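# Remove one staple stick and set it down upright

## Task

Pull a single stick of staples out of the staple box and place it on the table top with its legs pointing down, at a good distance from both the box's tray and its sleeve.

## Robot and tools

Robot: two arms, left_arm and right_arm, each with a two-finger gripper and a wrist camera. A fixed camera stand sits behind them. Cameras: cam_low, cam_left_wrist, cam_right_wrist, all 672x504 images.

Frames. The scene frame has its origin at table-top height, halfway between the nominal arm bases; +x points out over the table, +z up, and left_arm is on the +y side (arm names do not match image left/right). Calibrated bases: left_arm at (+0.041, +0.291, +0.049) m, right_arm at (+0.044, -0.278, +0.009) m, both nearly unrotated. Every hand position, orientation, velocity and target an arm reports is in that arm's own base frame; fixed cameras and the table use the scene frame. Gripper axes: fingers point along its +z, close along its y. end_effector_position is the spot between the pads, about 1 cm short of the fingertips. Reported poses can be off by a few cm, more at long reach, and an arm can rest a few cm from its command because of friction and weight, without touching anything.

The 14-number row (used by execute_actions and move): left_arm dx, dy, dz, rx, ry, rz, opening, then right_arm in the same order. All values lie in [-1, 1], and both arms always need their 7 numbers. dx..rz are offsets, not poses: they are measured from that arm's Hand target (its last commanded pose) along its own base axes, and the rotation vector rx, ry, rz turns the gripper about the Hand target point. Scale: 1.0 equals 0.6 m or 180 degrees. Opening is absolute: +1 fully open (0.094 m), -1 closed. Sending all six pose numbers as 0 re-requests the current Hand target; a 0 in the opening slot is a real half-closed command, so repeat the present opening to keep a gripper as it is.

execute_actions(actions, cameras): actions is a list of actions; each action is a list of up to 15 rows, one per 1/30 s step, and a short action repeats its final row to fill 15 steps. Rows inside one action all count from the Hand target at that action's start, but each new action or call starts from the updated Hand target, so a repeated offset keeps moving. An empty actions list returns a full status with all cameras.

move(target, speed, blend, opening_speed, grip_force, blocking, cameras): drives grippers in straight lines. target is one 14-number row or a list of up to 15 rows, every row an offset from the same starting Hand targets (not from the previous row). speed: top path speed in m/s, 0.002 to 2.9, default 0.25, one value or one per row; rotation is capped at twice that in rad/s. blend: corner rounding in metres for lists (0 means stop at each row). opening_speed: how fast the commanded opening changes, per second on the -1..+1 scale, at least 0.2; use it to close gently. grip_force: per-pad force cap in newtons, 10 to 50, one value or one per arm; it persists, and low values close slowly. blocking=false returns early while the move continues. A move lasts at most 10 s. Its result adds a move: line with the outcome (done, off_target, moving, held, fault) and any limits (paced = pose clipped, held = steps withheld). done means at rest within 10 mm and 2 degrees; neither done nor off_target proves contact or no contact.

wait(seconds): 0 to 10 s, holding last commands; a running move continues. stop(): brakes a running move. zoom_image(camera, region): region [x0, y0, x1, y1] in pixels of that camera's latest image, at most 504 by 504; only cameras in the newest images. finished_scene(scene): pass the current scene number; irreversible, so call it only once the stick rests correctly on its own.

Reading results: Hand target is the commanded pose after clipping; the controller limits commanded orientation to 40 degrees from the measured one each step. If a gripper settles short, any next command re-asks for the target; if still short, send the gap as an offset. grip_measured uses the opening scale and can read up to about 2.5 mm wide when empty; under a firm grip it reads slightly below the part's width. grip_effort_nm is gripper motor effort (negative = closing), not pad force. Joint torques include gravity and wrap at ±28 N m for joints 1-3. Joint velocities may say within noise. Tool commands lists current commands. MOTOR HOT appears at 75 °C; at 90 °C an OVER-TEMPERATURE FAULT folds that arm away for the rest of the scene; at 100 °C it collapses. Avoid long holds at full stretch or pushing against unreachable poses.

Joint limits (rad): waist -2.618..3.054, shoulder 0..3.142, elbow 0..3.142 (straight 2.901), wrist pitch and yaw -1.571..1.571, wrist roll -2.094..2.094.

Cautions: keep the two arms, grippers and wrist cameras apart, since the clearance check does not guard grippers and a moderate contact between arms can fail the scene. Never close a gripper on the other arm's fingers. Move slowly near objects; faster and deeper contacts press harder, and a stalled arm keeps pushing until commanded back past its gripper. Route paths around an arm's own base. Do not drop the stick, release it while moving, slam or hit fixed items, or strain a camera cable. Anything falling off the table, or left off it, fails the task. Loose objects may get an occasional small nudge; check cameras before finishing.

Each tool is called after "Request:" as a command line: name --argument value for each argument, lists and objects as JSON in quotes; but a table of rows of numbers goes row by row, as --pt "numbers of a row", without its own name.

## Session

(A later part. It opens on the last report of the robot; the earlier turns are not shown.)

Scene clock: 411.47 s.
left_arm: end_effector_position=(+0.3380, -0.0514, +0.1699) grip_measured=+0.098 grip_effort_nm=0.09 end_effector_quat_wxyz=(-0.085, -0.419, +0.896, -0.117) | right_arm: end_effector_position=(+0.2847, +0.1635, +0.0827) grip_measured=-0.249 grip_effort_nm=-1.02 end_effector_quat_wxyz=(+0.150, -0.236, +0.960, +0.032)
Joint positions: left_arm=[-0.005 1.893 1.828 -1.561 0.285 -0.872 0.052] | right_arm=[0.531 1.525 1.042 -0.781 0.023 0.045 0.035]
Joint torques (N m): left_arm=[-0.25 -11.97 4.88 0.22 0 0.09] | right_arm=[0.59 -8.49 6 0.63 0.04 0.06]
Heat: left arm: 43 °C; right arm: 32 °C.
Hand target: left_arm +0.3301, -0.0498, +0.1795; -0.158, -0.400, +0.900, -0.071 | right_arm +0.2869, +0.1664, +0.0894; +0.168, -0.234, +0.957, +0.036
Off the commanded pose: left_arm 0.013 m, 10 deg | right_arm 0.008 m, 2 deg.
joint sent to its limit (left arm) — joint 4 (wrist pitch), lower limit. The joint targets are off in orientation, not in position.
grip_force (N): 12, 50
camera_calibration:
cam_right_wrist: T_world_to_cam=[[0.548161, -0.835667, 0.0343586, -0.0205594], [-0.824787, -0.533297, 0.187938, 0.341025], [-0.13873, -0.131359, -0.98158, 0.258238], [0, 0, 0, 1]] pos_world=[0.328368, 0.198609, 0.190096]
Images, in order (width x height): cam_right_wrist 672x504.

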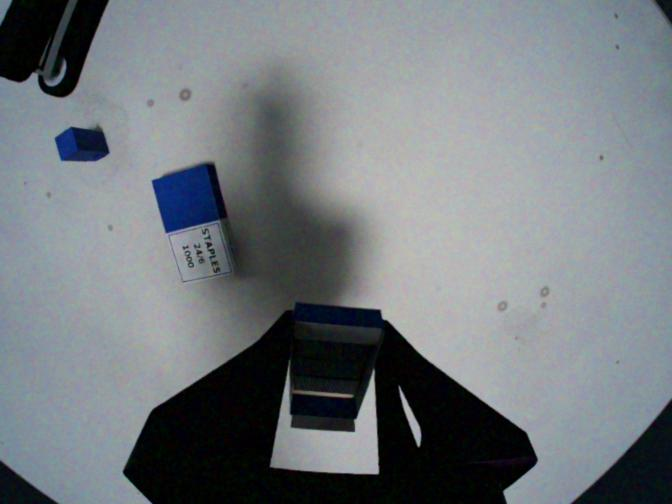

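Request:
execute_actions --actions '[[[0,0,0,0,0,0,0.1,0,0,0,0.00676,0.00333,-0.0209,-0.26],[0,0,0,0,0,0,0.1,0,0,0,0.00676,0.00333,-0.0209,-0.26],[0,0,0,0,0,0,0.1,0,0,0,0.00676,0.00333,-0.0209,-0.26],[0,0,0,0,0,0,0.1,0,0,0,-0.00676,-0.00333,0.0209,-0.26],[0,0,0,0,0,0,0.1,0,0,0,-0.00676,-0.00333,0.0209,-0.26],[0,0,0,0,0,0,0.1,0,0,0,-0.00676,-0.00333,0.0209,-0.26],[0,0,0,0,0,0,0.1,0,0,0,0.00676,0.00333,-0.0209,-0.26],[0,0,0,0,0,0,0.1,0,0,0,0.00676,0.00333,-0.0209,-0.26],[0,0,0,0,0,0,0.1,0,0,0,0.00676,0.00333,-0.0209,-0.26],[0,0,0,0,0,0,0.1,0,0,0,-0.00676,-0.00333,0.0209,-0.26],[0,0,0,0,0,0,0.1,0,0,0,-0.00676,-0.00333,0.0209,-0.26],[0,0,0,0,0,0,0.1,0,0,0,-0.00676,-0.00333,0.0209,-0.26],[0,0,0,0,0,0,0.1,0,0,0,0,0,0,-0.26]]]' --cameras '["cam_right_wrist"]'

Request:
zoom_image --camera "cam_right_wrist" --region '[280, 315, 390, 425]'

Scene clock: 412.67 s.
left_arm: end_effector_position=(+0.3380, -0.0514, +0.1699) grip_measured=+0.098 grip_effort_nm=0.09 end_effector_quat_wxyz=(-0.085, -0.419, +0.896, -0.117) | right_arm: end_effector_position=(+0.2847, +0.1634, +0.0827) grip_measured=-0.249 grip_effort_nm=-1.02 end_effector_quat_wxyz=(+0.150, -0.236, +0.960, +0.032)
Joint positions: left_arm=[-0.005 1.893 1.828 -1.561 0.285 -0.872 0.052] | right_arm=[0.531 1.525 1.042 -0.781 0.024 0.045 0.035]
Joint torques (N m): left_arm=[-0.24 -11.96 4.88 0.22 0 0.09] | right_arm=[0.59 -8.49 6.01 0.64 0.03 0.06]
Heat: left arm: 43 °C; right arm: 32 °C.
Hand target: left_arm +0.3301, -0.0498, +0.1795; -0.158, -0.400, +0.900, -0.071 | right_arm +0.2869, +0.1664, +0.0894; +0.168, -0.235, +0.957, +0.036
Off the commanded pose: left_arm 0.013 m, 10 deg | right_arm 0.008 m, 2 deg.
joint sent to its limit (left arm) — joint 4 (wrist pitch), lower limit. The joint targets are off in orientation, not in position.
grip_force (N): 12, 50
camera_calibration:
cam_right_wrist: T_world_to_cam=[[0.547972, -0.835758, 0.0351349, -0.0206276], [-0.824981, -0.533005, 0.187916, 0.341035], [-0.138325, -0.131958, -0.981557, 0.258218], [0, 0, 0, 1]] pos_world=[0.328369, 0.198608, 0.190095]
Images, in order (width x height): cam_right_wrist 672x504.

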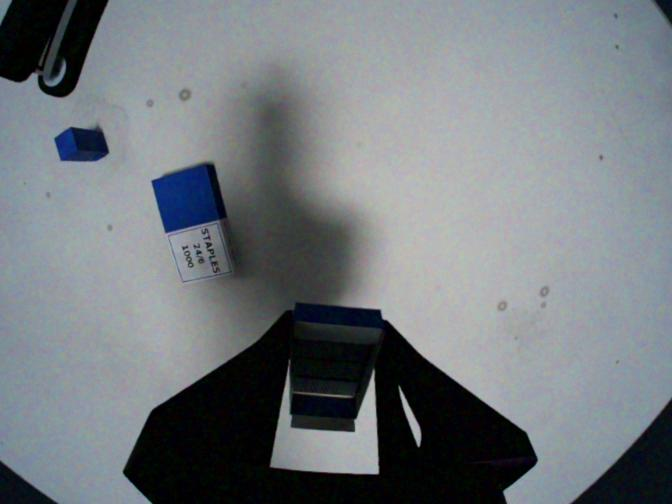

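Scaled by 4.582 from the camera's 672x504 image, which has a finer 960x720 frame.

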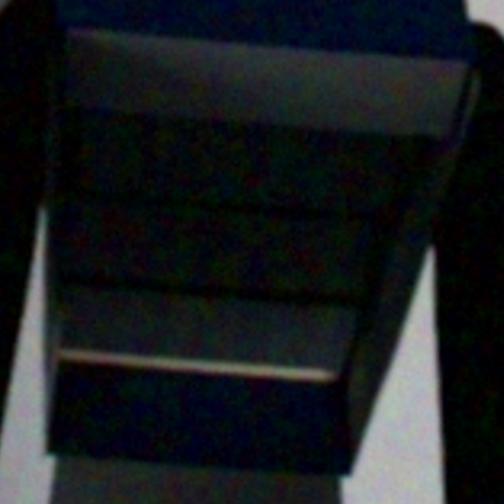

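Request:
execute_actions --actions '[[[0,0,0,0,0,0,0.1,0,0,0,0.00676,0.00333,-0.0209,-0.26],[0,0,0,0,0,0,0.1,0,0,0,0.00676,0.00333,-0.0209,-0.26],[0,0,0,0,0,0,0.1,0,0,0,0.00676,0.00333,-0.0209,-0.26],[0,0,0,0,0,0,0.1,0,0,0,-0.00676,-0.00333,0.0209,-0.26],[0,0,0,0,0,0,0.1,0,0,0,-0.00676,-0.00333,0.0209,-0.26],[0,0,0,0,0,0,0.1,0,0,0,-0.00676,-0.00333,0.0209,-0.26],[0,0,0,0,0,0,0.1,0,0,0,0.00676,0.00333,-0.0209,-0.26],[0,0,0,0,0,0,0.1,0,0,0,0.00676,0.00333,-0.0209,-0.26],[0,0,0,0,0,0,0.1,0,0,0,0.00676,0.00333,-0.0209,-0.26],[0,0,0,0,0,0,0.1,0,0,0,-0.00676,-0.00333,0.0209,-0.26],[0,0,0,0,0,0,0.1,0,0,0,-0.00676,-0.00333,0.0209,-0.26],[0,0,0,0,0,0,0.1,0,0,0,-0.00676,-0.00333,0.0209,-0.26],[0,0,0,0,0,0,0.1,0,0,0,0,0,0,-0.26]],[[0,0,0,0,0,0,0.1,0,0,0,0.00676,0.00333,-0.0209,-0.26],[0,0,0,0,0,0,0.1,0,0,0,0.00676,0.00333,-0.0209,-0.26],[0,0,0,0,0,0,0.1,0,0,0,0.00676,0.00333,-0.0209,-0.26],[0,0,0,0,0,0,0.1,0,0,0,-0.00676,-0.00333,0.0209,-0.26],[0,0,0,0,0,0,0.1,0,0,0,-0.00676,-0.00333,0.0209,-0.26],[0,0,0,0,0,0,0.1,0,0,0,-0.00676,-0.00333,0.0209,-0.26],[0,0,0,0,0,0,0.1,0,0,0,0.00676,0.00333,-0.0209,-0.26],[0,0,0,0,0,0,0.1,0,0,0,0.00676,0.00333,-0.0209,-0.26],[0,0,0,0,0,0,0.1,0,0,0,0.00676,0.00333,-0.0209,-0.26],[0,0,0,0,0,0,0.1,0,0,0,-0.00676,-0.00333,0.0209,-0.26],[0,0,0,0,0,0,0.1,0,0,0,-0.00676,-0.00333,0.0209,-0.26],[0,0,0,0,0,0,0.1,0,0,0,-0.00676,-0.00333,0.0209,-0.26],[0,0,0,0,0,0,0.1,0,0,0,0,0,0,-0.26]]]' --cameras '["cam_right_wrist"]'

Request:
zoom_image --camera "cam_right_wrist" --region '[280, 315, 390, 425]'

Scene clock: 414.63 s.
left_arm: end_effector_position=(+0.3380, -0.0514, +0.1699) grip_measured=+0.098 grip_effort_nm=0.09 end_effector_quat_wxyz=(-0.085, -0.419, +0.896, -0.117) | right_arm: end_effector_position=(+0.2849, +0.1633, +0.0828) grip_measured=-0.249 grip_effort_nm=-1.02 end_effector_quat_wxyz=(+0.150, -0.236, +0.960, +0.032)
Joint positions: left_arm=[-0.005 1.893 1.828 -1.561 0.285 -0.872 0.052] | right_arm=[0.531 1.525 1.042 -0.78 0.025 0.045 0.035]
Joint torques (N m): left_arm=[-0.24 -11.97 4.88 0.22 0 0.09] | right_arm=[0.61 -8.5 6 0.63 0.02 0.08]
Heat: left arm: 43 °C; right arm: 31 °C.
Hand target: left_arm +0.3301, -0.0498, +0.1795; -0.158, -0.400, +0.900, -0.071 | right_arm +0.2870, +0.1665, +0.0894; +0.168, -0.234, +0.957, +0.036
Off the commanded pose: left_arm 0.013 m, 10 deg | right_arm 0.008 m, 2 deg.
joint sent to its limit (left arm) — joint 4 (wrist pitch), lower limit. The joint targets are off in orientation, not in position.
grip_force (N): 12, 50
camera_calibration:
cam_right_wrist: T_world_to_cam=[[0.547761, -0.835866, 0.035858, -0.0208171], [-0.825221, -0.532736, 0.187626, 0.341127], [-0.137727, -0.132365, -0.981586, 0.258206], [0, 0, 0, 1]] pos_world=[0.32847, 0.198508, 0.190193]
Images, in order (width x height): cam_right_wrist 672x504.

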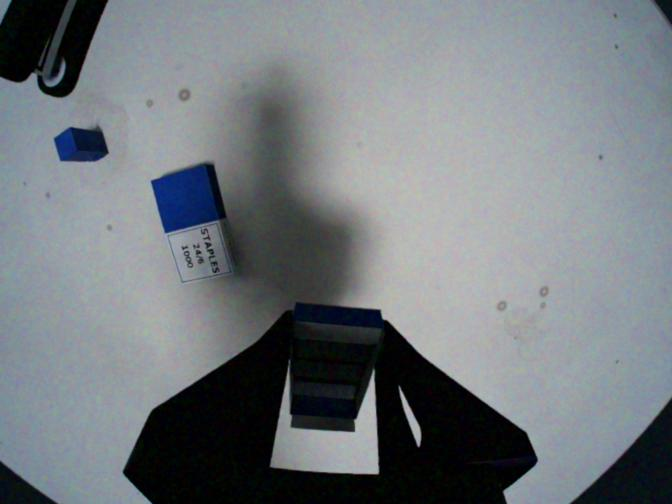

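Scaled by 4.582 from the camera's 672x504 image, which has a finer 960x720 frame.

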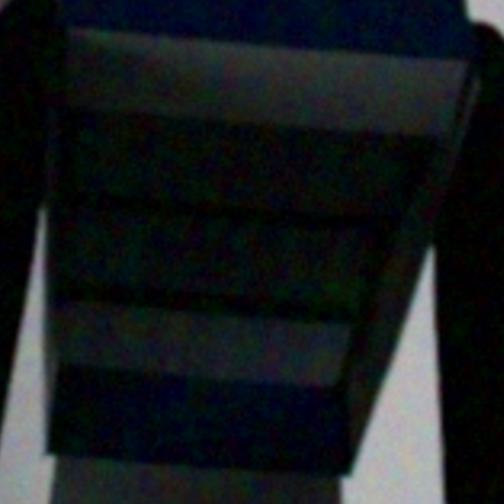

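Request:
execute_actions --actions '[[[0,0,0,0,0,0,0.1,0,0,0,0.00676,0.00333,-0.0209,-0.26],[0,0,0,0,0,0,0.1,0,0,0,0.00676,0.00333,-0.0209,-0.26],[0,0,0,0,0,0,0.1,0,0,0,0.00676,0.00333,-0.0209,-0.26],[0,0,0,0,0,0,0.1,0,0,0,-0.00676,-0.00333,0.0209,-0.26],[0,0,0,0,0,0,0.1,0,0,0,-0.00676,-0.00333,0.0209,-0.26],[0,0,0,0,0,0,0.1,0,0,0,-0.00676,-0.00333,0.0209,-0.26],[0,0,0,0,0,0,0.1,0,0,0,0.00676,0.00333,-0.0209,-0.26],[0,0,0,0,0,0,0.1,0,0,0,0.00676,0.00333,-0.0209,-0.26],[0,0,0,0,0,0,0.1,0,0,0,0.00676,0.00333,-0.0209,-0.26],[0,0,0,0,0,0,0.1,0,0,0,-0.00676,-0.00333,0.0209,-0.26],[0,0,0,0,0,0,0.1,0,0,0,-0.00676,-0.00333,0.0209,-0.26],[0,0,0,0,0,0,0.1,0,0,0,-0.00676,-0.00333,0.0209,-0.26],[0,0,0,0,0,0,0.1,0,0,0,0,0,0,-0.26]],[[0,0,0,0,0,0,0.1,0,0,0,0.00676,0.00333,-0.0209,-0.26],[0,0,0,0,0,0,0.1,0,0,0,0.00676,0.00333,-0.0209,-0.26],[0,0,0,0,0,0,0.1,0,0,0,0.00676,0.00333,-0.0209,-0.26],[0,0,0,0,0,0,0.1,0,0,0,-0.00676,-0.00333,0.0209,-0.26],[0,0,0,0,0,0,0.1,0,0,0,-0.00676,-0.00333,0.0209,-0.26],[0,0,0,0,0,0,0.1,0,0,0,-0.00676,-0.00333,0.0209,-0.26],[0,0,0,0,0,0,0.1,0,0,0,0.00676,0.00333,-0.0209,-0.26],[0,0,0,0,0,0,0.1,0,0,0,0.00676,0.00333,-0.0209,-0.26],[0,0,0,0,0,0,0.1,0,0,0,0.00676,0.00333,-0.0209,-0.26],[0,0,0,0,0,0,0.1,0,0,0,-0.00676,-0.00333,0.0209,-0.26],[0,0,0,0,0,0,0.1,0,0,0,-0.00676,-0.00333,0.0209,-0.26],[0,0,0,0,0,0,0.1,0,0,0,-0.00676,-0.00333,0.0209,-0.26],[0,0,0,0,0,0,0.1,0,0,0,0,0,0,-0.26]]]' --cameras '["cam_right_wrist"]'

Request:
zoom_image --camera "cam_right_wrist" --region '[280, 315, 390, 425]'

Scene clock: 417.67 s.
left_arm: end_effector_position=(+0.3380, -0.0514, +0.1699) grip_measured=+0.098 grip_effort_nm=0.09 end_effector_quat_wxyz=(-0.085, -0.419, +0.896, -0.117) | right_arm: end_effector_position=(+0.2849, +0.1632, +0.0828) grip_measured=-0.249 grip_effort_nm=-1.02 end_effector_quat_wxyz=(+0.150, -0.236, +0.960, +0.031)
Joint positions: left_arm=[-0.005 1.893 1.828 -1.561 0.285 -0.872 0.052] | right_arm=[0.531 1.525 1.042 -0.78 0.025 0.045 0.035]
Joint torques (N m): left_arm=[-0.24 -11.97 4.86 0.22 0 0.09] | right_arm=[0.61 -8.5 5.98 0.64 0.01 0.05]
Heat: left arm: 43 °C; right arm: 31 °C.
Hand target: left_arm +0.3301, -0.0498, +0.1795; -0.158, -0.400, +0.900, -0.071 | right_arm +0.2870, +0.1665, +0.0894; +0.168, -0.234, +0.957, +0.036
Off the commanded pose: left_arm 0.013 m, 10 deg | right_arm 0.008 m, 2 deg.
joint sent to its limit (left arm) — joint 4 (wrist pitch), lower limit. The joint targets are off in orientation, not in position.
grip_force (N): 12, 50
camera_calibration:
cam_right_wrist: T_world_to_cam=[[0.547904, -0.835752, 0.0363297, -0.0209779], [-0.825176, -0.532816, 0.187595, 0.341134], [-0.137426, -0.132763, -0.981574, 0.258183], [0, 0, 0, 1]] pos_world=[0.328471, 0.198506, 0.190193]
Images, in order (width x height): cam_right_wrist 672x504.

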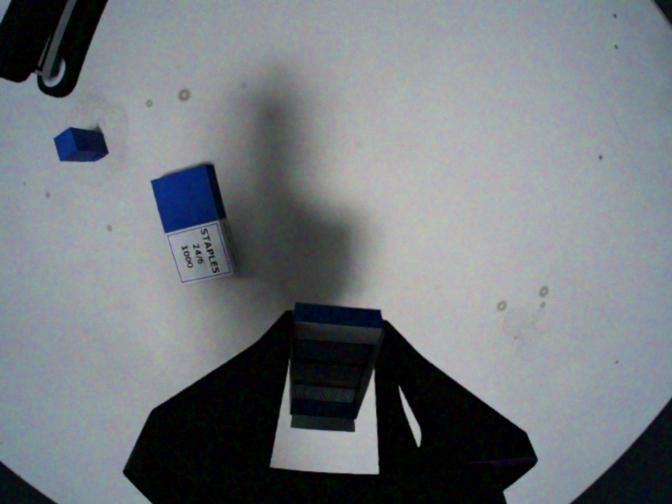

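Scaled by 4.582 from the camera's 672x504 image, which has a finer 960x720 frame.

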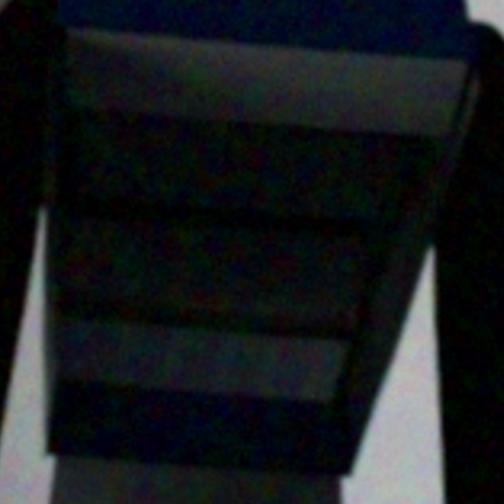

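Request:
execute_actions --actions '[[[0,0,0,0,0,0,0.1,0,0,0,0.00676,0.00333,-0.0209,-0.26],[0,0,0,0,0,0,0.1,0,0,0,0.00676,0.00333,-0.0209,-0.26],[0,0,0,0,0,0,0.1,0,0,0,0.00676,0.00333,-0.0209,-0.26],[0,0,0,0,0,0,0.1,0,0,0,-0.00676,-0.00333,0.0209,-0.26],[0,0,0,0,0,0,0.1,0,0,0,-0.00676,-0.00333,0.0209,-0.26],[0,0,0,0,0,0,0.1,0,0,0,-0.00676,-0.00333,0.0209,-0.26],[0,0,0,0,0,0,0.1,0,0,0,0.00676,0.00333,-0.0209,-0.26],[0,0,0,0,0,0,0.1,0,0,0,0.00676,0.00333,-0.0209,-0.26],[0,0,0,0,0,0,0.1,0,0,0,0.00676,0.00333,-0.0209,-0.26],[0,0,0,0,0,0,0.1,0,0,0,-0.00676,-0.00333,0.0209,-0.26],[0,0,0,0,0,0,0.1,0,0,0,-0.00676,-0.00333,0.0209,-0.26],[0,0,0,0,0,0,0.1,0,0,0,-0.00676,-0.00333,0.0209,-0.26],[0,0,0,0,0,0,0.1,0,0,0,0,0,0,-0.26]],[[0,0,0,0,0,0,0.1,0,0,0,0.00676,0.00333,-0.0209,-0.26],[0,0,0,0,0,0,0.1,0,0,0,0.00676,0.00333,-0.0209,-0.26],[0,0,0,0,0,0,0.1,0,0,0,0.00676,0.00333,-0.0209,-0.26],[0,0,0,0,0,0,0.1,0,0,0,-0.00676,-0.00333,0.0209,-0.26],[0,0,0,0,0,0,0.1,0,0,0,-0.00676,-0.00333,0.0209,-0.26],[0,0,0,0,0,0,0.1,0,0,0,-0.00676,-0.00333,0.0209,-0.26],[0,0,0,0,0,0,0.1,0,0,0,0.00676,0.00333,-0.0209,-0.26],[0,0,0,0,0,0,0.1,0,0,0,0.00676,0.00333,-0.0209,-0.26],[0,0,0,0,0,0,0.1,0,0,0,0.00676,0.00333,-0.0209,-0.26],[0,0,0,0,0,0,0.1,0,0,0,-0.00676,-0.00333,0.0209,-0.26],[0,0,0,0,0,0,0.1,0,0,0,-0.00676,-0.00333,0.0209,-0.26],[0,0,0,0,0,0,0.1,0,0,0,-0.00676,-0.00333,0.0209,-0.26],[0,0,0,0,0,0,0.1,0,0,0,0,0,0,-0.26]]]' --cameras '["cam_right_wrist"]'

Request:
zoom_image --camera "cam_right_wrist" --region '[280, 315, 390, 425]'

Scene clock: 419.57 s.
left_arm: end_effector_position=(+0.3380, -0.0514, +0.1699) grip_measured=+0.098 grip_effort_nm=0.09 end_effector_quat_wxyz=(-0.085, -0.419, +0.896, -0.117) | right_arm: end_effector_position=(+0.2849, +0.1632, +0.0828) grip_measured=-0.249 grip_effort_nm=-1.02 end_effector_quat_wxyz=(+0.150, -0.236, +0.960, +0.031)
Joint positions: left_arm=[-0.005 1.893 1.828 -1.561 0.285 -0.872 0.052] | right_arm=[0.531 1.525 1.042 -0.78 0.025 0.045 0.035]
Joint torques (N m): left_arm=[-0.25 -11.97 4.88 0.22 0 0.09] | right_arm=[0.61 -8.49 6 0.63 0.01 0.04]
Heat: left arm: 43 °C; right arm: 31 °C.
Hand target: left_arm +0.3301, -0.0498, +0.1795; -0.158, -0.400, +0.900, -0.071 | right_arm +0.2869, +0.1665, +0.0894; +0.168, -0.235, +0.957, +0.037
Off the commanded pose: left_arm 0.013 m, 10 deg | right_arm 0.008 m, 2 deg.
joint sent to its limit (left arm) — joint 4 (wrist pitch), lower limit. The joint targets are off in orientation, not in position.
grip_force (N): 12, 50
camera_calibration:
cam_right_wrist: T_world_to_cam=[[0.547904, -0.835752, 0.0363297, -0.0209779], [-0.825176, -0.532816, 0.187595, 0.341134], [-0.137426, -0.132763, -0.981574, 0.258183], [0, 0, 0, 1]] pos_world=[0.328471, 0.198506, 0.190193]
Images, in order (width x height): cam_right_wrist 672x504.

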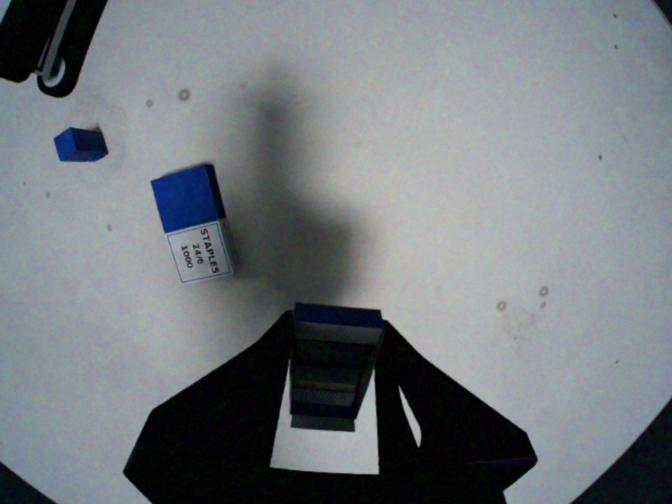

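Scaled by 4.582 from the camera's 672x504 image, which has a finer 960x720 frame.

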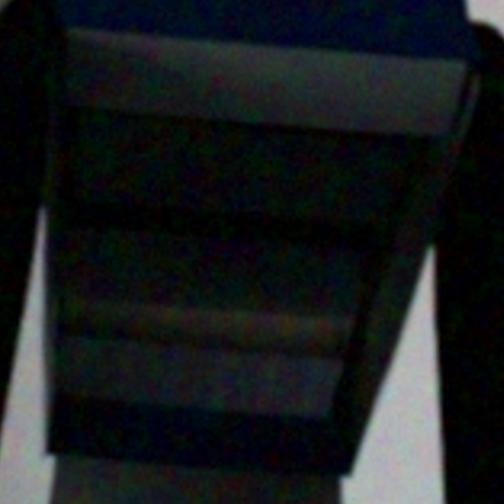

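Request:
execute_actions --actions '[[[0,0,0,0,0,0,0.1,0,0,0,0.00676,0.00333,-0.0209,-0.26],[0,0,0,0,0,0,0.1,0,0,0,0.00676,0.00333,-0.0209,-0.26],[0,0,0,0,0,0,0.1,0,0,0,0.00676,0.00333,-0.0209,-0.26],[0,0,0,0,0,0,0.1,0,0,0,-0.00676,-0.00333,0.0209,-0.26],[0,0,0,0,0,0,0.1,0,0,0,-0.00676,-0.00333,0.0209,-0.26],[0,0,0,0,0,0,0.1,0,0,0,-0.00676,-0.00333,0.0209,-0.26],[0,0,0,0,0,0,0.1,0,0,0,0.00676,0.00333,-0.0209,-0.26],[0,0,0,0,0,0,0.1,0,0,0,0.00676,0.00333,-0.0209,-0.26],[0,0,0,0,0,0,0.1,0,0,0,0.00676,0.00333,-0.0209,-0.26],[0,0,0,0,0,0,0.1,0,0,0,-0.00676,-0.00333,0.0209,-0.26],[0,0,0,0,0,0,0.1,0,0,0,-0.00676,-0.00333,0.0209,-0.26],[0,0,0,0,0,0,0.1,0,0,0,-0.00676,-0.00333,0.0209,-0.26],[0,0,0,0,0,0,0.1,0,0,0,0,0,0,-0.26]]]' --cameras '["cam_right_wrist"]'

Request:
zoom_image --camera "cam_right_wrist" --region '[280, 315, 390, 425]'

Scene clock: 420.90 s.
left_arm: end_effector_position=(+0.3380, -0.0514, +0.1699) grip_measured=+0.098 grip_effort_nm=0.09 end_effector_quat_wxyz=(-0.085, -0.419, +0.896, -0.117) | right_arm: end_effector_position=(+0.2849, +0.1632, +0.0828) grip_measured=-0.249 grip_effort_nm=-1.02 end_effector_quat_wxyz=(+0.150, -0.236, +0.960, +0.031)
Joint positions: left_arm=[-0.005 1.893 1.828 -1.561 0.285 -0.872 0.052] | right_arm=[0.531 1.525 1.042 -0.78 0.026 0.045 0.035]
Joint torques (N m): left_arm=[-0.24 -11.96 4.89 0.22 0 0.08] | right_arm=[0.59 -8.49 5.98 0.64 0.01 0.05]
Heat: left arm: 43 °C; right arm: 31 °C.
Hand target: left_arm +0.3301, -0.0498, +0.1795; -0.158, -0.400, +0.900, -0.071 | right_arm +0.2869, +0.1664, +0.0894; +0.168, -0.235, +0.957, +0.036
Off the commanded pose: left_arm 0.013 m, 10 deg | right_arm 0.008 m, 2 deg.
joint sent to its limit (left arm) — joint 4 (wrist pitch), lower limit. The joint targets are off in orientation, not in position.
grip_force (N): 12, 50
camera_calibration:
cam_right_wrist: T_world_to_cam=[[0.547834, -0.835784, 0.0366564, -0.021011], [-0.82524, -0.532692, 0.187666, 0.341117], [-0.137321, -0.13306, -0.981549, 0.258202], [0, 0, 0, 1]] pos_world=[0.328471, 0.198506, 0.190193]
Images, in order (width x height): cam_right_wrist 672x504.

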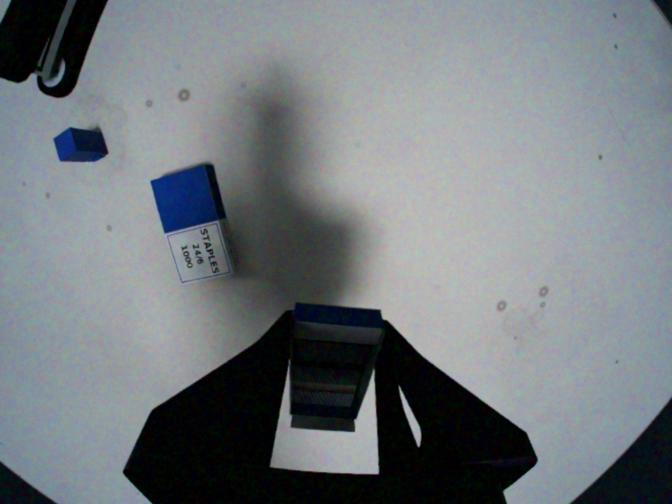

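Scaled by 4.582 from the camera's 672x504 image, which has a finer 960x720 frame.

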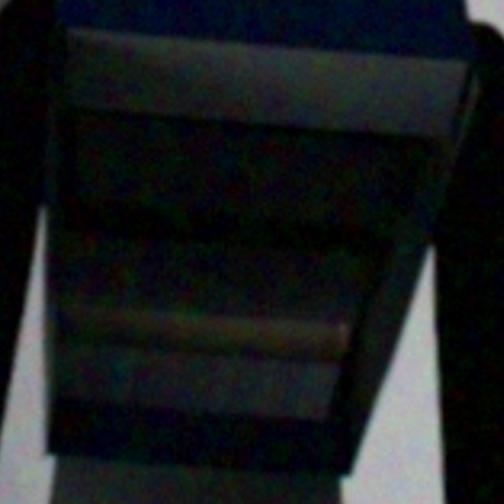

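Request:
execute_actions --actions '[[[0,0,0,0,0,0,0.1,0,0,0,0.00676,0.00333,-0.0209,-0.26],[0,0,0,0,0,0,0.1,0,0,0,0.00676,0.00333,-0.0209,-0.26],[0,0,0,0,0,0,0.1,0,0,0,0.00676,0.00333,-0.0209,-0.26],[0,0,0,0,0,0,0.1,0,0,0,-0.00676,-0.00333,0.0209,-0.26],[0,0,0,0,0,0,0.1,0,0,0,-0.00676,-0.00333,0.0209,-0.26],[0,0,0,0,0,0,0.1,0,0,0,-0.00676,-0.00333,0.0209,-0.26],[0,0,0,0,0,0,0.1,0,0,0,0.00676,0.00333,-0.0209,-0.26],[0,0,0,0,0,0,0.1,0,0,0,0.00676,0.00333,-0.0209,-0.26],[0,0,0,0,0,0,0.1,0,0,0,0.00676,0.00333,-0.0209,-0.26],[0,0,0,0,0,0,0.1,0,0,0,-0.00676,-0.00333,0.0209,-0.26],[0,0,0,0,0,0,0.1,0,0,0,-0.00676,-0.00333,0.0209,-0.26],[0,0,0,0,0,0,0.1,0,0,0,-0.00676,-0.00333,0.0209,-0.26],[0,0,0,0,0,0,0.1,0,0,0,0,0,0,-0.26]]]' --cameras '["cam_right_wrist"]'

Request:
zoom_image --camera "cam_right_wrist" --region '[280, 315, 390, 425]'

Scene clock: 422.43 s.
left_arm: end_effector_position=(+0.3380, -0.0514, +0.1699) grip_measured=+0.098 grip_effort_nm=0.09 end_effector_quat_wxyz=(-0.085, -0.419, +0.896, -0.117) | right_arm: end_effector_position=(+0.2849, +0.1632, +0.0828) grip_measured=-0.249 grip_effort_nm=-1.02 end_effector_quat_wxyz=(+0.150, -0.236, +0.960, +0.031)
Joint positions: left_arm=[-0.005 1.893 1.828 -1.561 0.285 -0.872 0.052] | right_arm=[0.531 1.525 1.042 -0.78 0.026 0.045 0.035]
Joint torques (N m): left_arm=[-0.24 -11.97 4.86 0.22 0 0.09] | right_arm=[0.61 -8.5 6.01 0.63 0.01 0.07]
Heat: left arm: 43 °C; right arm: 31 °C.
Hand target: left_arm +0.3301, -0.0498, +0.1795; -0.158, -0.400, +0.900, -0.071 | right_arm +0.2869, +0.1664, +0.0894; +0.167, -0.235, +0.957, +0.036
Off the commanded pose: left_arm 0.013 m, 10 deg | right_arm 0.008 m, 2 deg.
joint sent to its limit (left arm) — joint 4 (wrist pitch), lower limit. The joint targets are off in orientation, not in position.
grip_force (N): 12, 50
camera_calibration:
cam_right_wrist: T_world_to_cam=[[0.547563, -0.835964, 0.0365805, -0.0208709], [-0.825403, -0.532433, 0.187683, 0.341116], [-0.13742, -0.132962, -0.981548, 0.258215], [0, 0, 0, 1]] pos_world=[0.32847, 0.198507, 0.190193]
Images, in order (width x height): cam_right_wrist 672x504.

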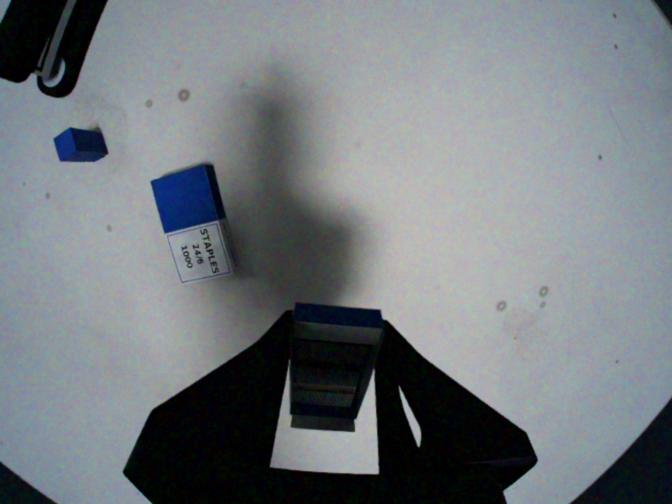

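Scaled by 4.582 from the camera's 672x504 image, which has a finer 960x720 frame.

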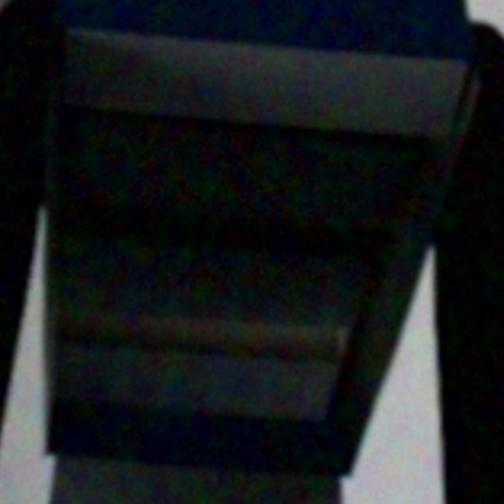

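Request:
move --pt "0 0 0 0 0 0 0.1 0.005 0 -0.0657 -0.0516 0.0984 0 -0.26" --pt "0 0 0 0 0 0 0.1 0.005 0 -0.129 -0.0516 0.0984 0 -0.26" --pt "0 0 0 0 0 0 0.1 0.005 0 -0.1437 -0.0516 0.0984 0 -0.26" --speed '[0.2, 0.1, 0.03]' --blend '[0.01, 0.004, 0]' --cameras '["cam_low", "cam_right_wrist"]'

Request:
zoom_image --camera "cam_low" --region '[180, 300, 340, 420]'

Request:
zoom_image --camera "cam_right_wrist" --region '[280, 315, 400, 435]'

Scene clock: 425.07 s.
left_arm: end_effector_position=(+0.3380, -0.0514, +0.1699) grip_measured=+0.098 grip_effort_nm=0.09 end_effector_quat_wxyz=(-0.085, -0.419, +0.896, -0.117) | right_arm: end_effector_position=(+0.2886, +0.1669, +0.0081) grip_measured=-0.249 grip_effort_nm=-1.02 end_effector_quat_wxyz=(+0.000, -0.241, +0.971, -0.010)
Joint positions: left_arm=[-0.005 1.893 1.828 -1.561 0.285 -0.872 0.052] | right_arm=[0.531 1.909 1.222 -0.889 0.018 0.045 0.035]
Joint torques (N m): left_arm=[-0.24 -11.97 4.86 0.22 0 0.08] | right_arm=[-0.7 -8.25 5.14 0.15 -0.11 -0.06]
Heat: left arm: 43 °C; right arm: 31 °C.
Hand target: left_arm +0.3301, -0.0498, +0.1795; -0.158, -0.400, +0.900, -0.071 | right_arm +0.2900, +0.1665, +0.0032; -0.001, -0.239, +0.971, -0.005
Off the commanded pose: left_arm 0.013 m, 10 deg | right_arm 0.005 m, 1 deg.
joint sent to its limit (left arm) — joint 4 (wrist pitch), lower limit. The joint targets are off in orientation, not in position.
grip_force (N): 12, 50
move: off_target (left_arm)
camera_calibration:
cam_right_wrist: T_world_to_cam=[[0.554909, -0.831822, 0.0122135, -0.0196766], [-0.732922, -0.481881, 0.480225, 0.322682], [-0.393576, -0.275432, -0.877061, 0.282664], [0, 0, 0, 1]] pos_world=[0.358669, 0.216982, 0.0931935]
Images, in order (width x height): cam_low 672x504, cam_right_wrist 672x504.

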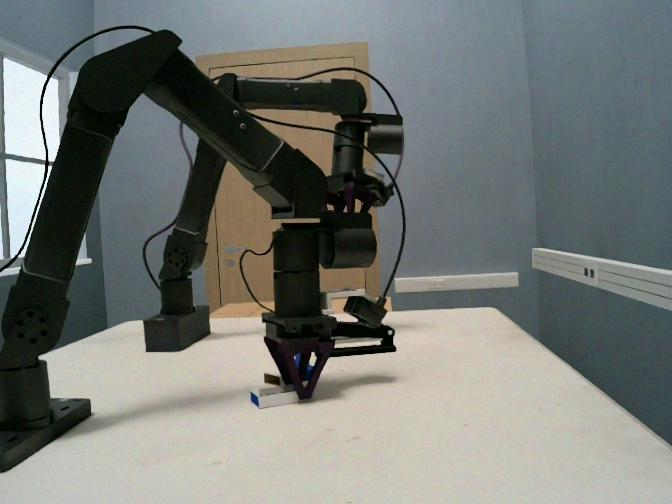

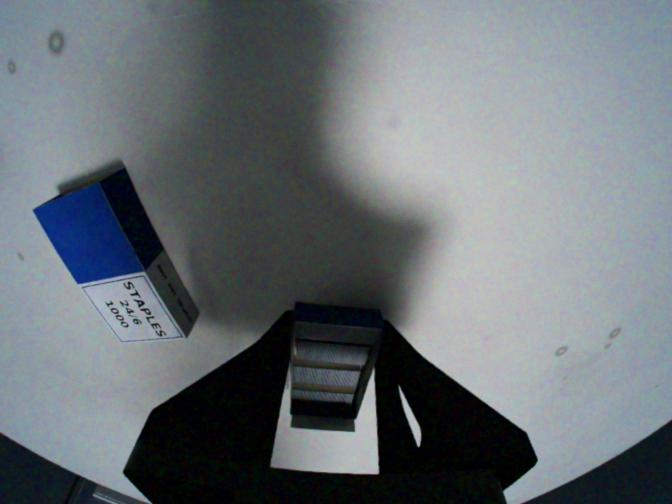

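Scaled by 3.150 from the camera's 672x504 image, which has a finer 960x720 frame.

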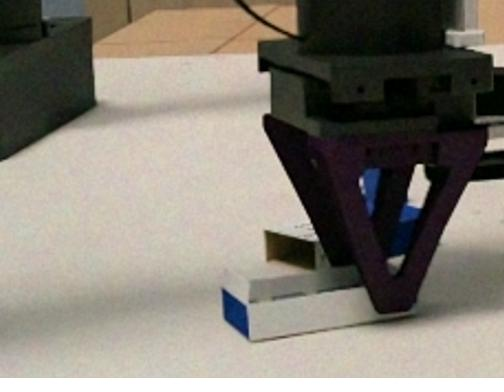

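Scaled by 4.200 from the camera's 672x504 image, which has a finer 960x720 frame.

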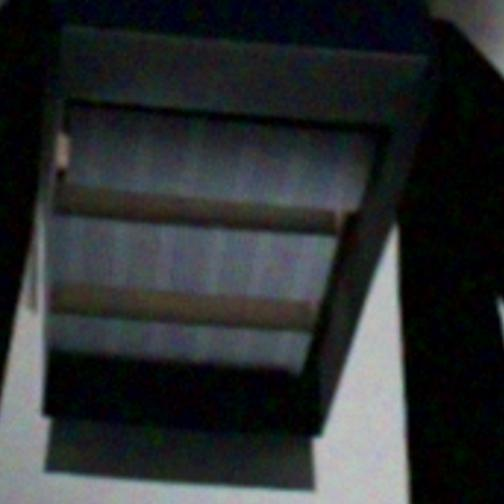

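Request:
move --pt "0 0 0 0 0 0 0.1 0 0 0.008 0 0 0 0.1" --pt "0 0 0 0 0 0 0.1 0 0 0.13 0 0 0 0.1" --speed '[0.03, 0.15]' --opening_speed 0.6 --grip_force '[12, 25]' --cameras '["cam_right_wrist"]'

Scene clock: 427.80 s.
left_arm: end_effector_position=(+0.3380, -0.0514, +0.1699) grip_measured=+0.098 grip_effort_nm=0.09 end_effector_quat_wxyz=(-0.085, -0.419, +0.896, -0.117) | right_arm: end_effector_position=(+0.2849, +0.1648, +0.0696) grip_measured=+0.098 grip_effort_nm=0.11 end_effector_quat_wxyz=(-0.016, -0.241, +0.970, -0.014)
Joint positions: left_arm=[-0.005 1.893 1.828 -1.561 0.285 -0.872 0.052] | right_arm=[0.531 1.848 1.398 -1.159 0.018 0.045 0.052]
Joint torques (N m): left_arm=[-0.24 -11.97 4.86 0.22 0 0.09] | right_arm=[-0.72 -10.81 7.73 -0.08 -0.11 -0.06]
Heat: left arm: 43 °C; right arm: 31 °C.
Hand target: left_arm +0.3301, -0.0498, +0.1795; -0.158, -0.400, +0.900, -0.071 | right_arm +0.2900, +0.1665, +0.0813; -0.001, -0.239, +0.971, -0.005
Off the commanded pose: left_arm 0.013 m, 10 deg | right_arm 0.013 m, 2 deg.
joint sent to its limit (left arm) — joint 4 (wrist pitch), lower limit. The joint targets are off in orientation, not in position.
grip_force (N): 12, 25
move: off_target (left_arm, right_arm)
camera_calibration:
cam_right_wrist: T_world_to_cam=[[0.555199, -0.831657, 0.0100002, -0.0200565], [-0.719045, -0.473909, 0.508315, 0.282175], [-0.418004, -0.289407, -0.861113, 0.342843], [0, 0, 0, 1]] pos_world=[0.357342, 0.216267, 0.151994]
Images, in order (width x height): cam_right_wrist 672x504.

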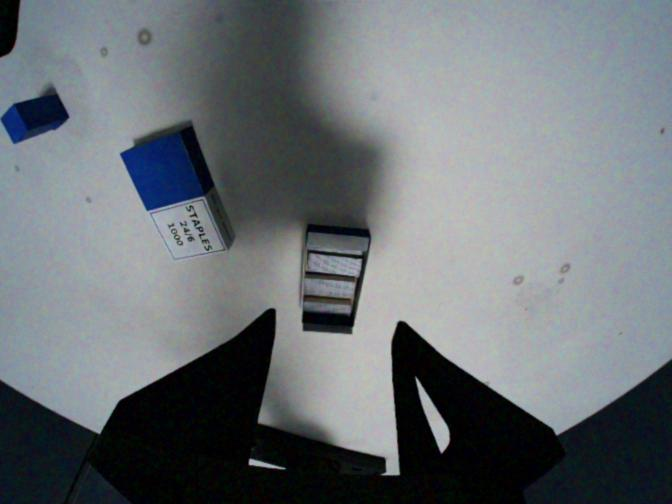

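Request:
move --target '[0,0,0,0,0,0,0.1,-0.047,-0.024,0.015,0,0,-0.5,-0.5]' --speed 0.45 --cameras '["cam_right_wrist"]'

Request:
zoom_image --camera "cam_right_wrist" --region '[260, 240, 410, 390]'

Scene clock: 430.80 s.
left_arm: end_effector_position=(+0.3380, -0.0514, +0.1699) grip_measured=+0.098 grip_effort_nm=0.09 end_effector_quat_wxyz=(-0.085, -0.419, +0.896, -0.117) | right_arm: end_effector_position=(+0.2642, +0.1565, +0.0834) grip_measured=-0.498 grip_effort_nm=-0.09 end_effector_quat_wxyz=(-0.010, +0.512, +0.859, -0.006)
Joint positions: left_arm=[-0.005 1.893 1.828 -1.561 0.285 -0.872 0.052] | right_arm=[0.525 1.739 1.319 -1.172 -0.01 1.601 0.024]
Joint torques (N m): left_arm=[-0.24 -11.97 4.86 0.22 0 0.09] | right_arm=[-0.46 -10.63 5.41 -0.13 0.03 0.06]
Heat: left arm: 43 °C; right arm: 31 °C.
Hand target: left_arm +0.3301, -0.0498, +0.1795; -0.158, -0.400, +0.900, -0.071 | right_arm +0.2618, +0.1520, +0.0901; -0.004, +0.518, +0.856, -0.003
Off the commanded pose: left_arm 0.013 m, 10 deg | right_arm 0.008 m, 1 deg.
joint sent to its limit (left arm) — joint 4 (wrist pitch), lower limit. The joint targets are off in orientation, not in position.
grip_force (N): 12, 25
move: off_target (left_arm)
camera_calibration:
cam_right_wrist: T_world_to_cam=[[-0.826637, -0.562562, 0.0139637, 0.306982], [-0.486515, 0.726924, 0.484649, 0.00892915], [-0.282796, 0.393835, -0.874597, 0.20206], [0, 0, 0, 1]] pos_world=[0.315249, 0.0866274, 0.168107]
Images, in order (width x height): cam_right_wrist 672x504.

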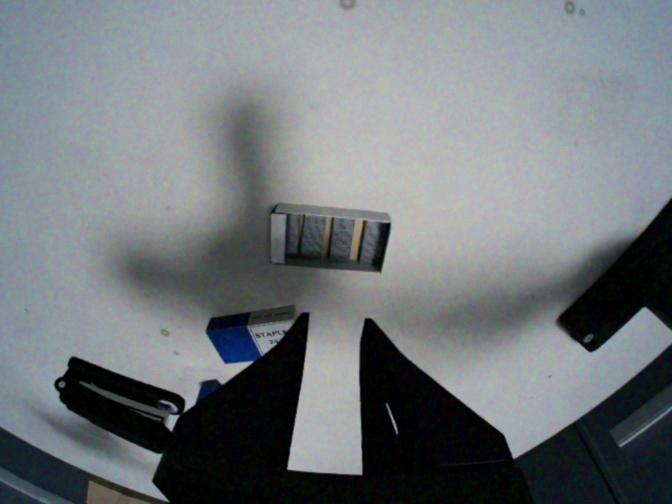

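Scaled by 3.360 from the camera's 672x504 image, which has a finer 960x720 frame.

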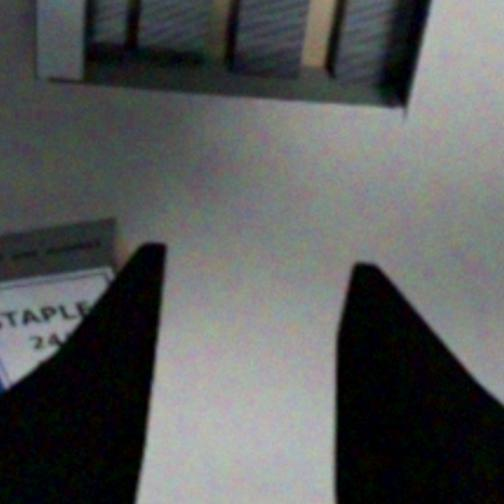

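Request:
zoom_image --camera "cam_right_wrist" --region '[262, 195, 402, 285]'

Scaled by 3.600 from the camera's 672x504 image, which has a finer 960x720 frame.

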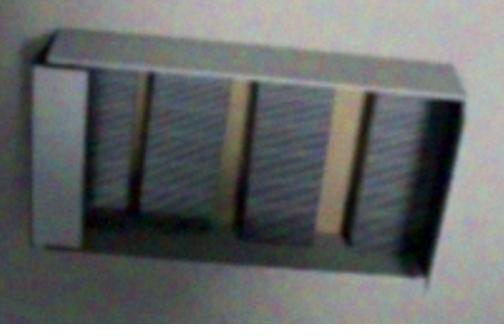

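Request:
move --target '[0,0,0,0,0,0,0.1,-0.0052,-0.007,-0.0593,0,0,0,-0.65]' --speed 0.12 --cameras '["cam_right_wrist"]'

Request:
zoom_image --camera "cam_right_wrist" --region '[250, 210, 430, 350]'

Scene clock: 433.10 s.
left_arm: end_effector_position=(+0.3380, -0.0514, +0.1699) grip_measured=+0.098 grip_effort_nm=0.09 end_effector_quat_wxyz=(-0.085, -0.419, +0.896, -0.117) | right_arm: end_effector_position=(+0.2564, +0.1503, +0.0523) grip_measured=-0.648 grip_effort_nm=-0.09 end_effector_quat_wxyz=(-0.011, +0.514, +0.857, -0.009)
Joint positions: left_arm=[-0.005 1.893 1.828 -1.561 0.285 -0.872 0.052] | right_arm=[0.521 1.736 1.188 -1.049 -0.01 1.601 0.017]
Joint torques (N m): left_arm=[-0.25 -11.97 4.86 0.22 0 0.09] | right_arm=[-0.65 -8.99 5.37 0.01 0.03 -0.01]
Heat: left arm: 43 °C; right arm: 31 °C.
Hand target: left_arm +0.3301, -0.0498, +0.1795; -0.158, -0.400, +0.900, -0.071 | right_arm +0.2587, +0.1479, +0.0546; -0.004, +0.518, +0.856, -0.003
Off the commanded pose: left_arm 0.013 m, 10 deg | right_arm 0.004 m, 1 deg.
joint sent to its limit (left arm) — joint 4 (wrist pitch), lower limit. The joint targets are off in orientation, not in position.
grip_force (N): 12, 25
move: off_target (left_arm)
camera_calibration:
cam_right_wrist: T_world_to_cam=[[-0.829531, -0.558128, 0.0192889, 0.297239], [-0.480409, 0.730779, 0.484943, 0.0225662], [-0.284756, 0.393009, -0.874333, 0.175767], [0, 0, 0, 1]] pos_world=[0.307461, 0.0803287, 0.137002]
Images, in order (width x height): cam_right_wrist 672x504.

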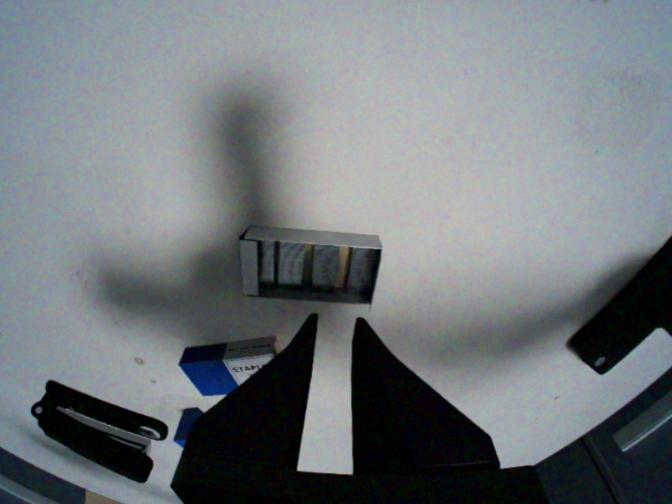

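Scaled by 2.800 from the camera's 672x504 image, which has a finer 960x720 frame.

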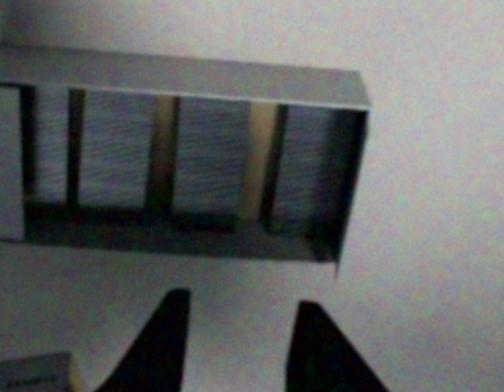

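Request:
move --target '[0,0,0,0,0,0,0.1,0.008,0.0047,-0.0293,0,0,0,-0.65]' --speed 0.1 --cameras '["cam_right_wrist"]'

Request:
zoom_image --camera "cam_right_wrist" --region '[250, 220, 420, 350]'

Scene clock: 435.60 s.
left_arm: end_effector_position=(+0.3380, -0.0514, +0.1699) grip_measured=+0.098 grip_effort_nm=0.09 end_effector_quat_wxyz=(-0.085, -0.419, +0.896, -0.117) | right_arm: end_effector_position=(+0.2625, +0.1538, +0.0410) grip_measured=-0.648 grip_effort_nm=-0.09 end_effector_quat_wxyz=(-0.005, +0.514, +0.857, +0.001)
Joint positions: left_arm=[-0.005 1.893 1.828 -1.561 0.285 -0.872 0.052] | right_arm=[0.521 1.755 1.164 -0.983 -0.01 1.601 0.017]
Joint torques (N m): left_arm=[-0.25 -11.97 4.86 0.22 0 0.09] | right_arm=[-0.61 -7.17 5.33 0.07 0.04 -0.01]
Heat: left arm: 44 °C; right arm: 31 °C.
Hand target: left_arm +0.3301, -0.0498, +0.1795; -0.158, -0.400, +0.900, -0.071 | right_arm +0.2635, +0.1507, +0.0371; -0.004, +0.518, +0.856, -0.003
Off the commanded pose: left_arm 0.013 m, 10 deg | right_arm 0.005 m, 1 deg.
joint sent to its limit (left arm) — joint 4 (wrist pitch), lower limit. The joint targets are off in orientation, not in position.
grip_force (N): 12, 25
move: off_target (left_arm)
camera_calibration:
cam_right_wrist: T_world_to_cam=[[-0.829704, -0.558194, -0.00318281, 0.305549], [-0.489847, 0.725355, 0.483644, 0.0317599], [-0.267658, 0.40284, -0.875259, 0.160308], [0, 0, 0, 1]] pos_world=[0.31198, 0.0829398, 0.125923]
Images, in order (width x height): cam_right_wrist 672x504.

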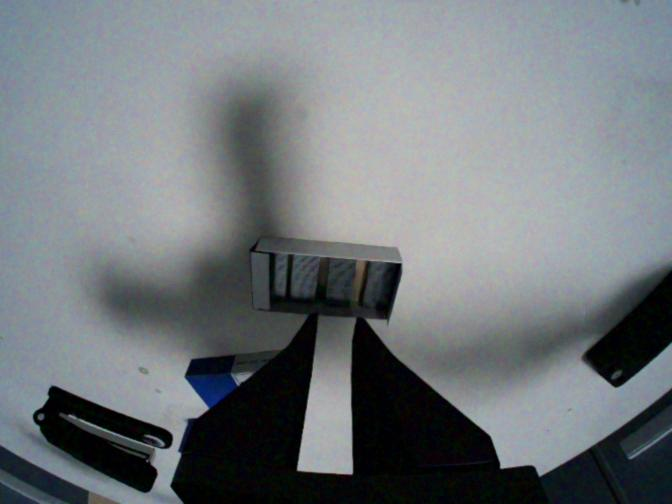

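Scaled by 2.965 from the camera's 672x504 image, which has a finer 960x720 frame.

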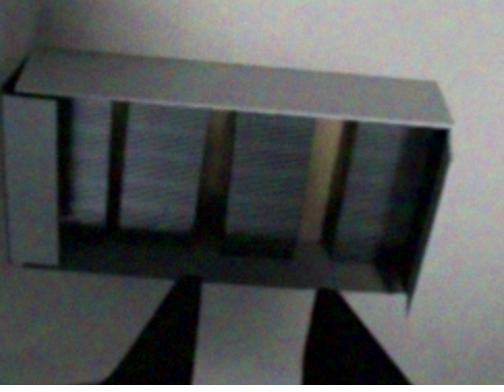

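Request:
move --target '[0,0,0,0,0,0,0.1,-0.0008,-0.0027,-0.03,0,0,0,-0.65]' --speed 0.06 --cameras '["cam_right_wrist"]'

Request:
zoom_image --camera "cam_right_wrist" --region '[250, 230, 430, 360]'

Scene clock: 439.60 s.
left_arm: end_effector_position=(+0.3380, -0.0514, +0.1699) grip_measured=+0.098 grip_effort_nm=0.09 end_effector_quat_wxyz=(-0.085, -0.419, +0.896, -0.117) | right_arm: end_effector_position=(+0.2622, +0.1523, +0.0230) grip_measured=-0.648 grip_effort_nm=-0.09 end_effector_quat_wxyz=(-0.005, +0.516, +0.856, +0.001)
Joint positions: left_arm=[-0.005 1.893 1.828 -1.561 0.285 -0.872 0.052] | right_arm=[0.517 1.777 1.115 -0.911 -0.01 1.601 0.017]
Joint torques (N m): left_arm=[-0.24 -11.97 4.88 0.22 0 0.09] | right_arm=[-0.62 -7.17 5.2 0.09 0.03 -0.05]
Heat: left arm: 44 °C; right arm: 31 °C.
Hand target: left_arm +0.3301, -0.0498, +0.1795; -0.158, -0.400, +0.900, -0.071 | right_arm +0.2630, +0.1490, +0.0190; -0.004, +0.518, +0.856, -0.003
Off the commanded pose: left_arm 0.013 m, 10 deg | right_arm 0.005 m, 1 deg.
joint sent to its limit (left arm) — joint 4 (wrist pitch), lower limit. The joint targets are off in orientation, not in position.
grip_force (N): 12, 25
move: off_target (left_arm)
camera_calibration:
cam_right_wrist: T_world_to_cam=[[-0.831798, -0.555069, -0.00313048, 0.304448], [-0.487093, 0.727205, 0.483645, 0.0404007], [-0.26618, 0.40382, -0.875258, 0.144539], [0, 0, 0, 1]] pos_world=[0.311392, 0.0812425, 0.107923]
Images, in order (width x height): cam_right_wrist 672x504.

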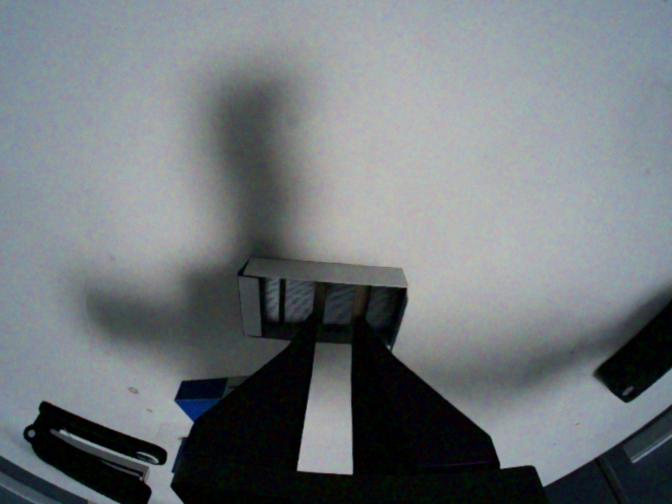

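Scaled by 2.800 from the camera's 672x504 image, which has a finer 960x720 frame.

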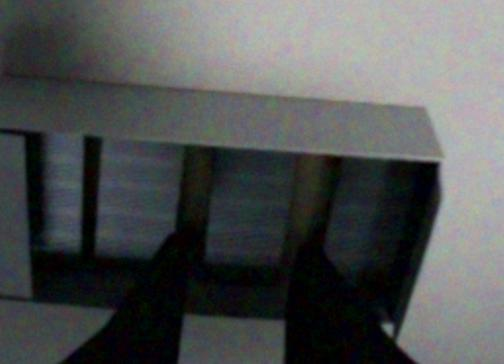

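Request:
zoom_image --camera "cam_right_wrist" --region '[300, 280, 380, 350]'

Scaled by 6.300 from the camera's 672x504 image, which has a finer 960x720 frame.

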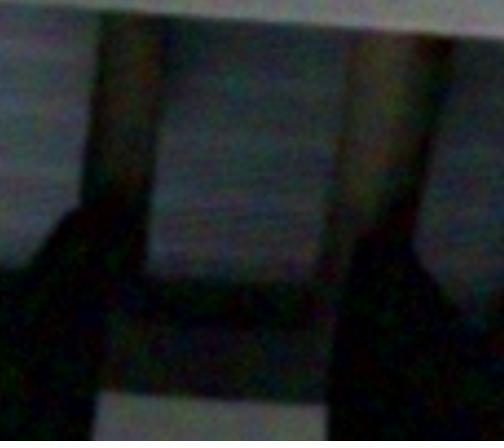

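Request:
move --target '[0,0,0,0,0,0,0.1,0,0,-0.0145,0,0,0,-0.655]' --speed 0.05 --cameras '["cam_right_wrist"]'

Request:
zoom_image --camera "cam_right_wrist" --region '[290, 280, 390, 360]'

Scene clock: 441.70 s.
left_arm: end_effector_position=(+0.3380, -0.0514, +0.1699) grip_measured=+0.098 grip_effort_nm=0.09 end_effector_quat_wxyz=(-0.085, -0.419, +0.896, -0.117) | right_arm: end_effector_position=(+0.2627, +0.1526, +0.0149) grip_measured=-0.653 grip_effort_nm=-0.09 end_effector_quat_wxyz=(-0.005, +0.516, +0.857, +0.002)
Joint positions: left_arm=[-0.005 1.893 1.828 -1.561 0.285 -0.872 0.052] | right_arm=[0.517 1.791 1.096 -0.877 -0.01 1.601 0.016]
Joint torques (N m): left_arm=[-0.24 -11.97 4.86 0.22 0 0.09] | right_arm=[-0.65 -7.17 5.04 0.08 0.03 -0.05]
Heat: left arm: 44 °C; right arm: 31 °C.
Hand target: left_arm +0.3301, -0.0498, +0.1795; -0.158, -0.400, +0.900, -0.071 | right_arm +0.2630, +0.1490, +0.0103; -0.004, +0.518, +0.856, -0.003
Off the commanded pose: left_arm 0.013 m, 10 deg | right_arm 0.006 m, 1 deg.
joint sent to its limit (left arm) — joint 4 (wrist pitch), lower limit. The joint targets are off in orientation, not in position.
grip_force (N): 12, 25
move: off_target (left_arm)
camera_calibration:
cam_right_wrist: T_world_to_cam=[[-0.831824, -0.555017, -0.00503994, 0.304979], [-0.487872, 0.7268, 0.483469, 0.0446599], [-0.264671, 0.40462, -0.875347, 0.136836], [0, 0, 0, 1]] pos_world=[0.311694, 0.0814434, 0.0997244]
Images, in order (width x height): cam_right_wrist 672x504.

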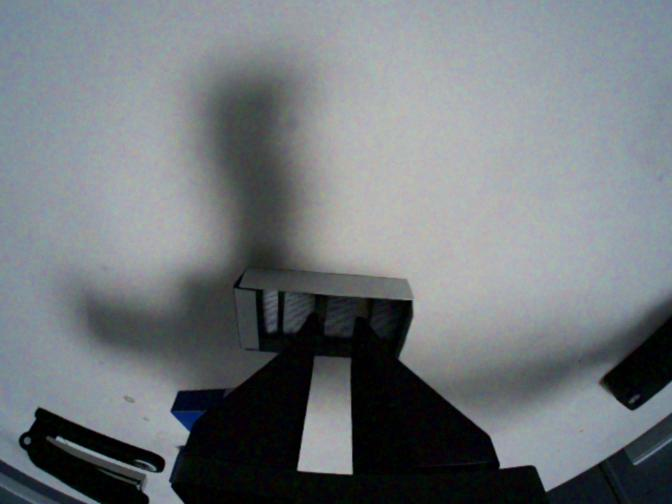

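Scaled by 5.040 from the camera's 672x504 image, which has a finer 960x720 frame.

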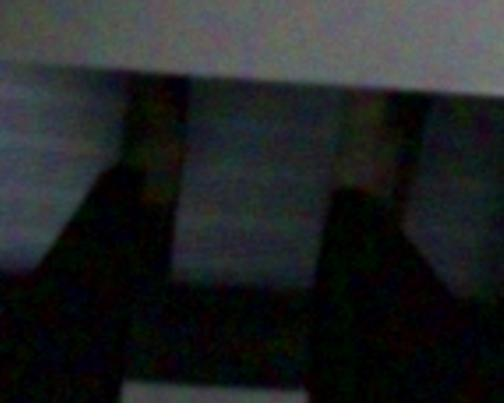

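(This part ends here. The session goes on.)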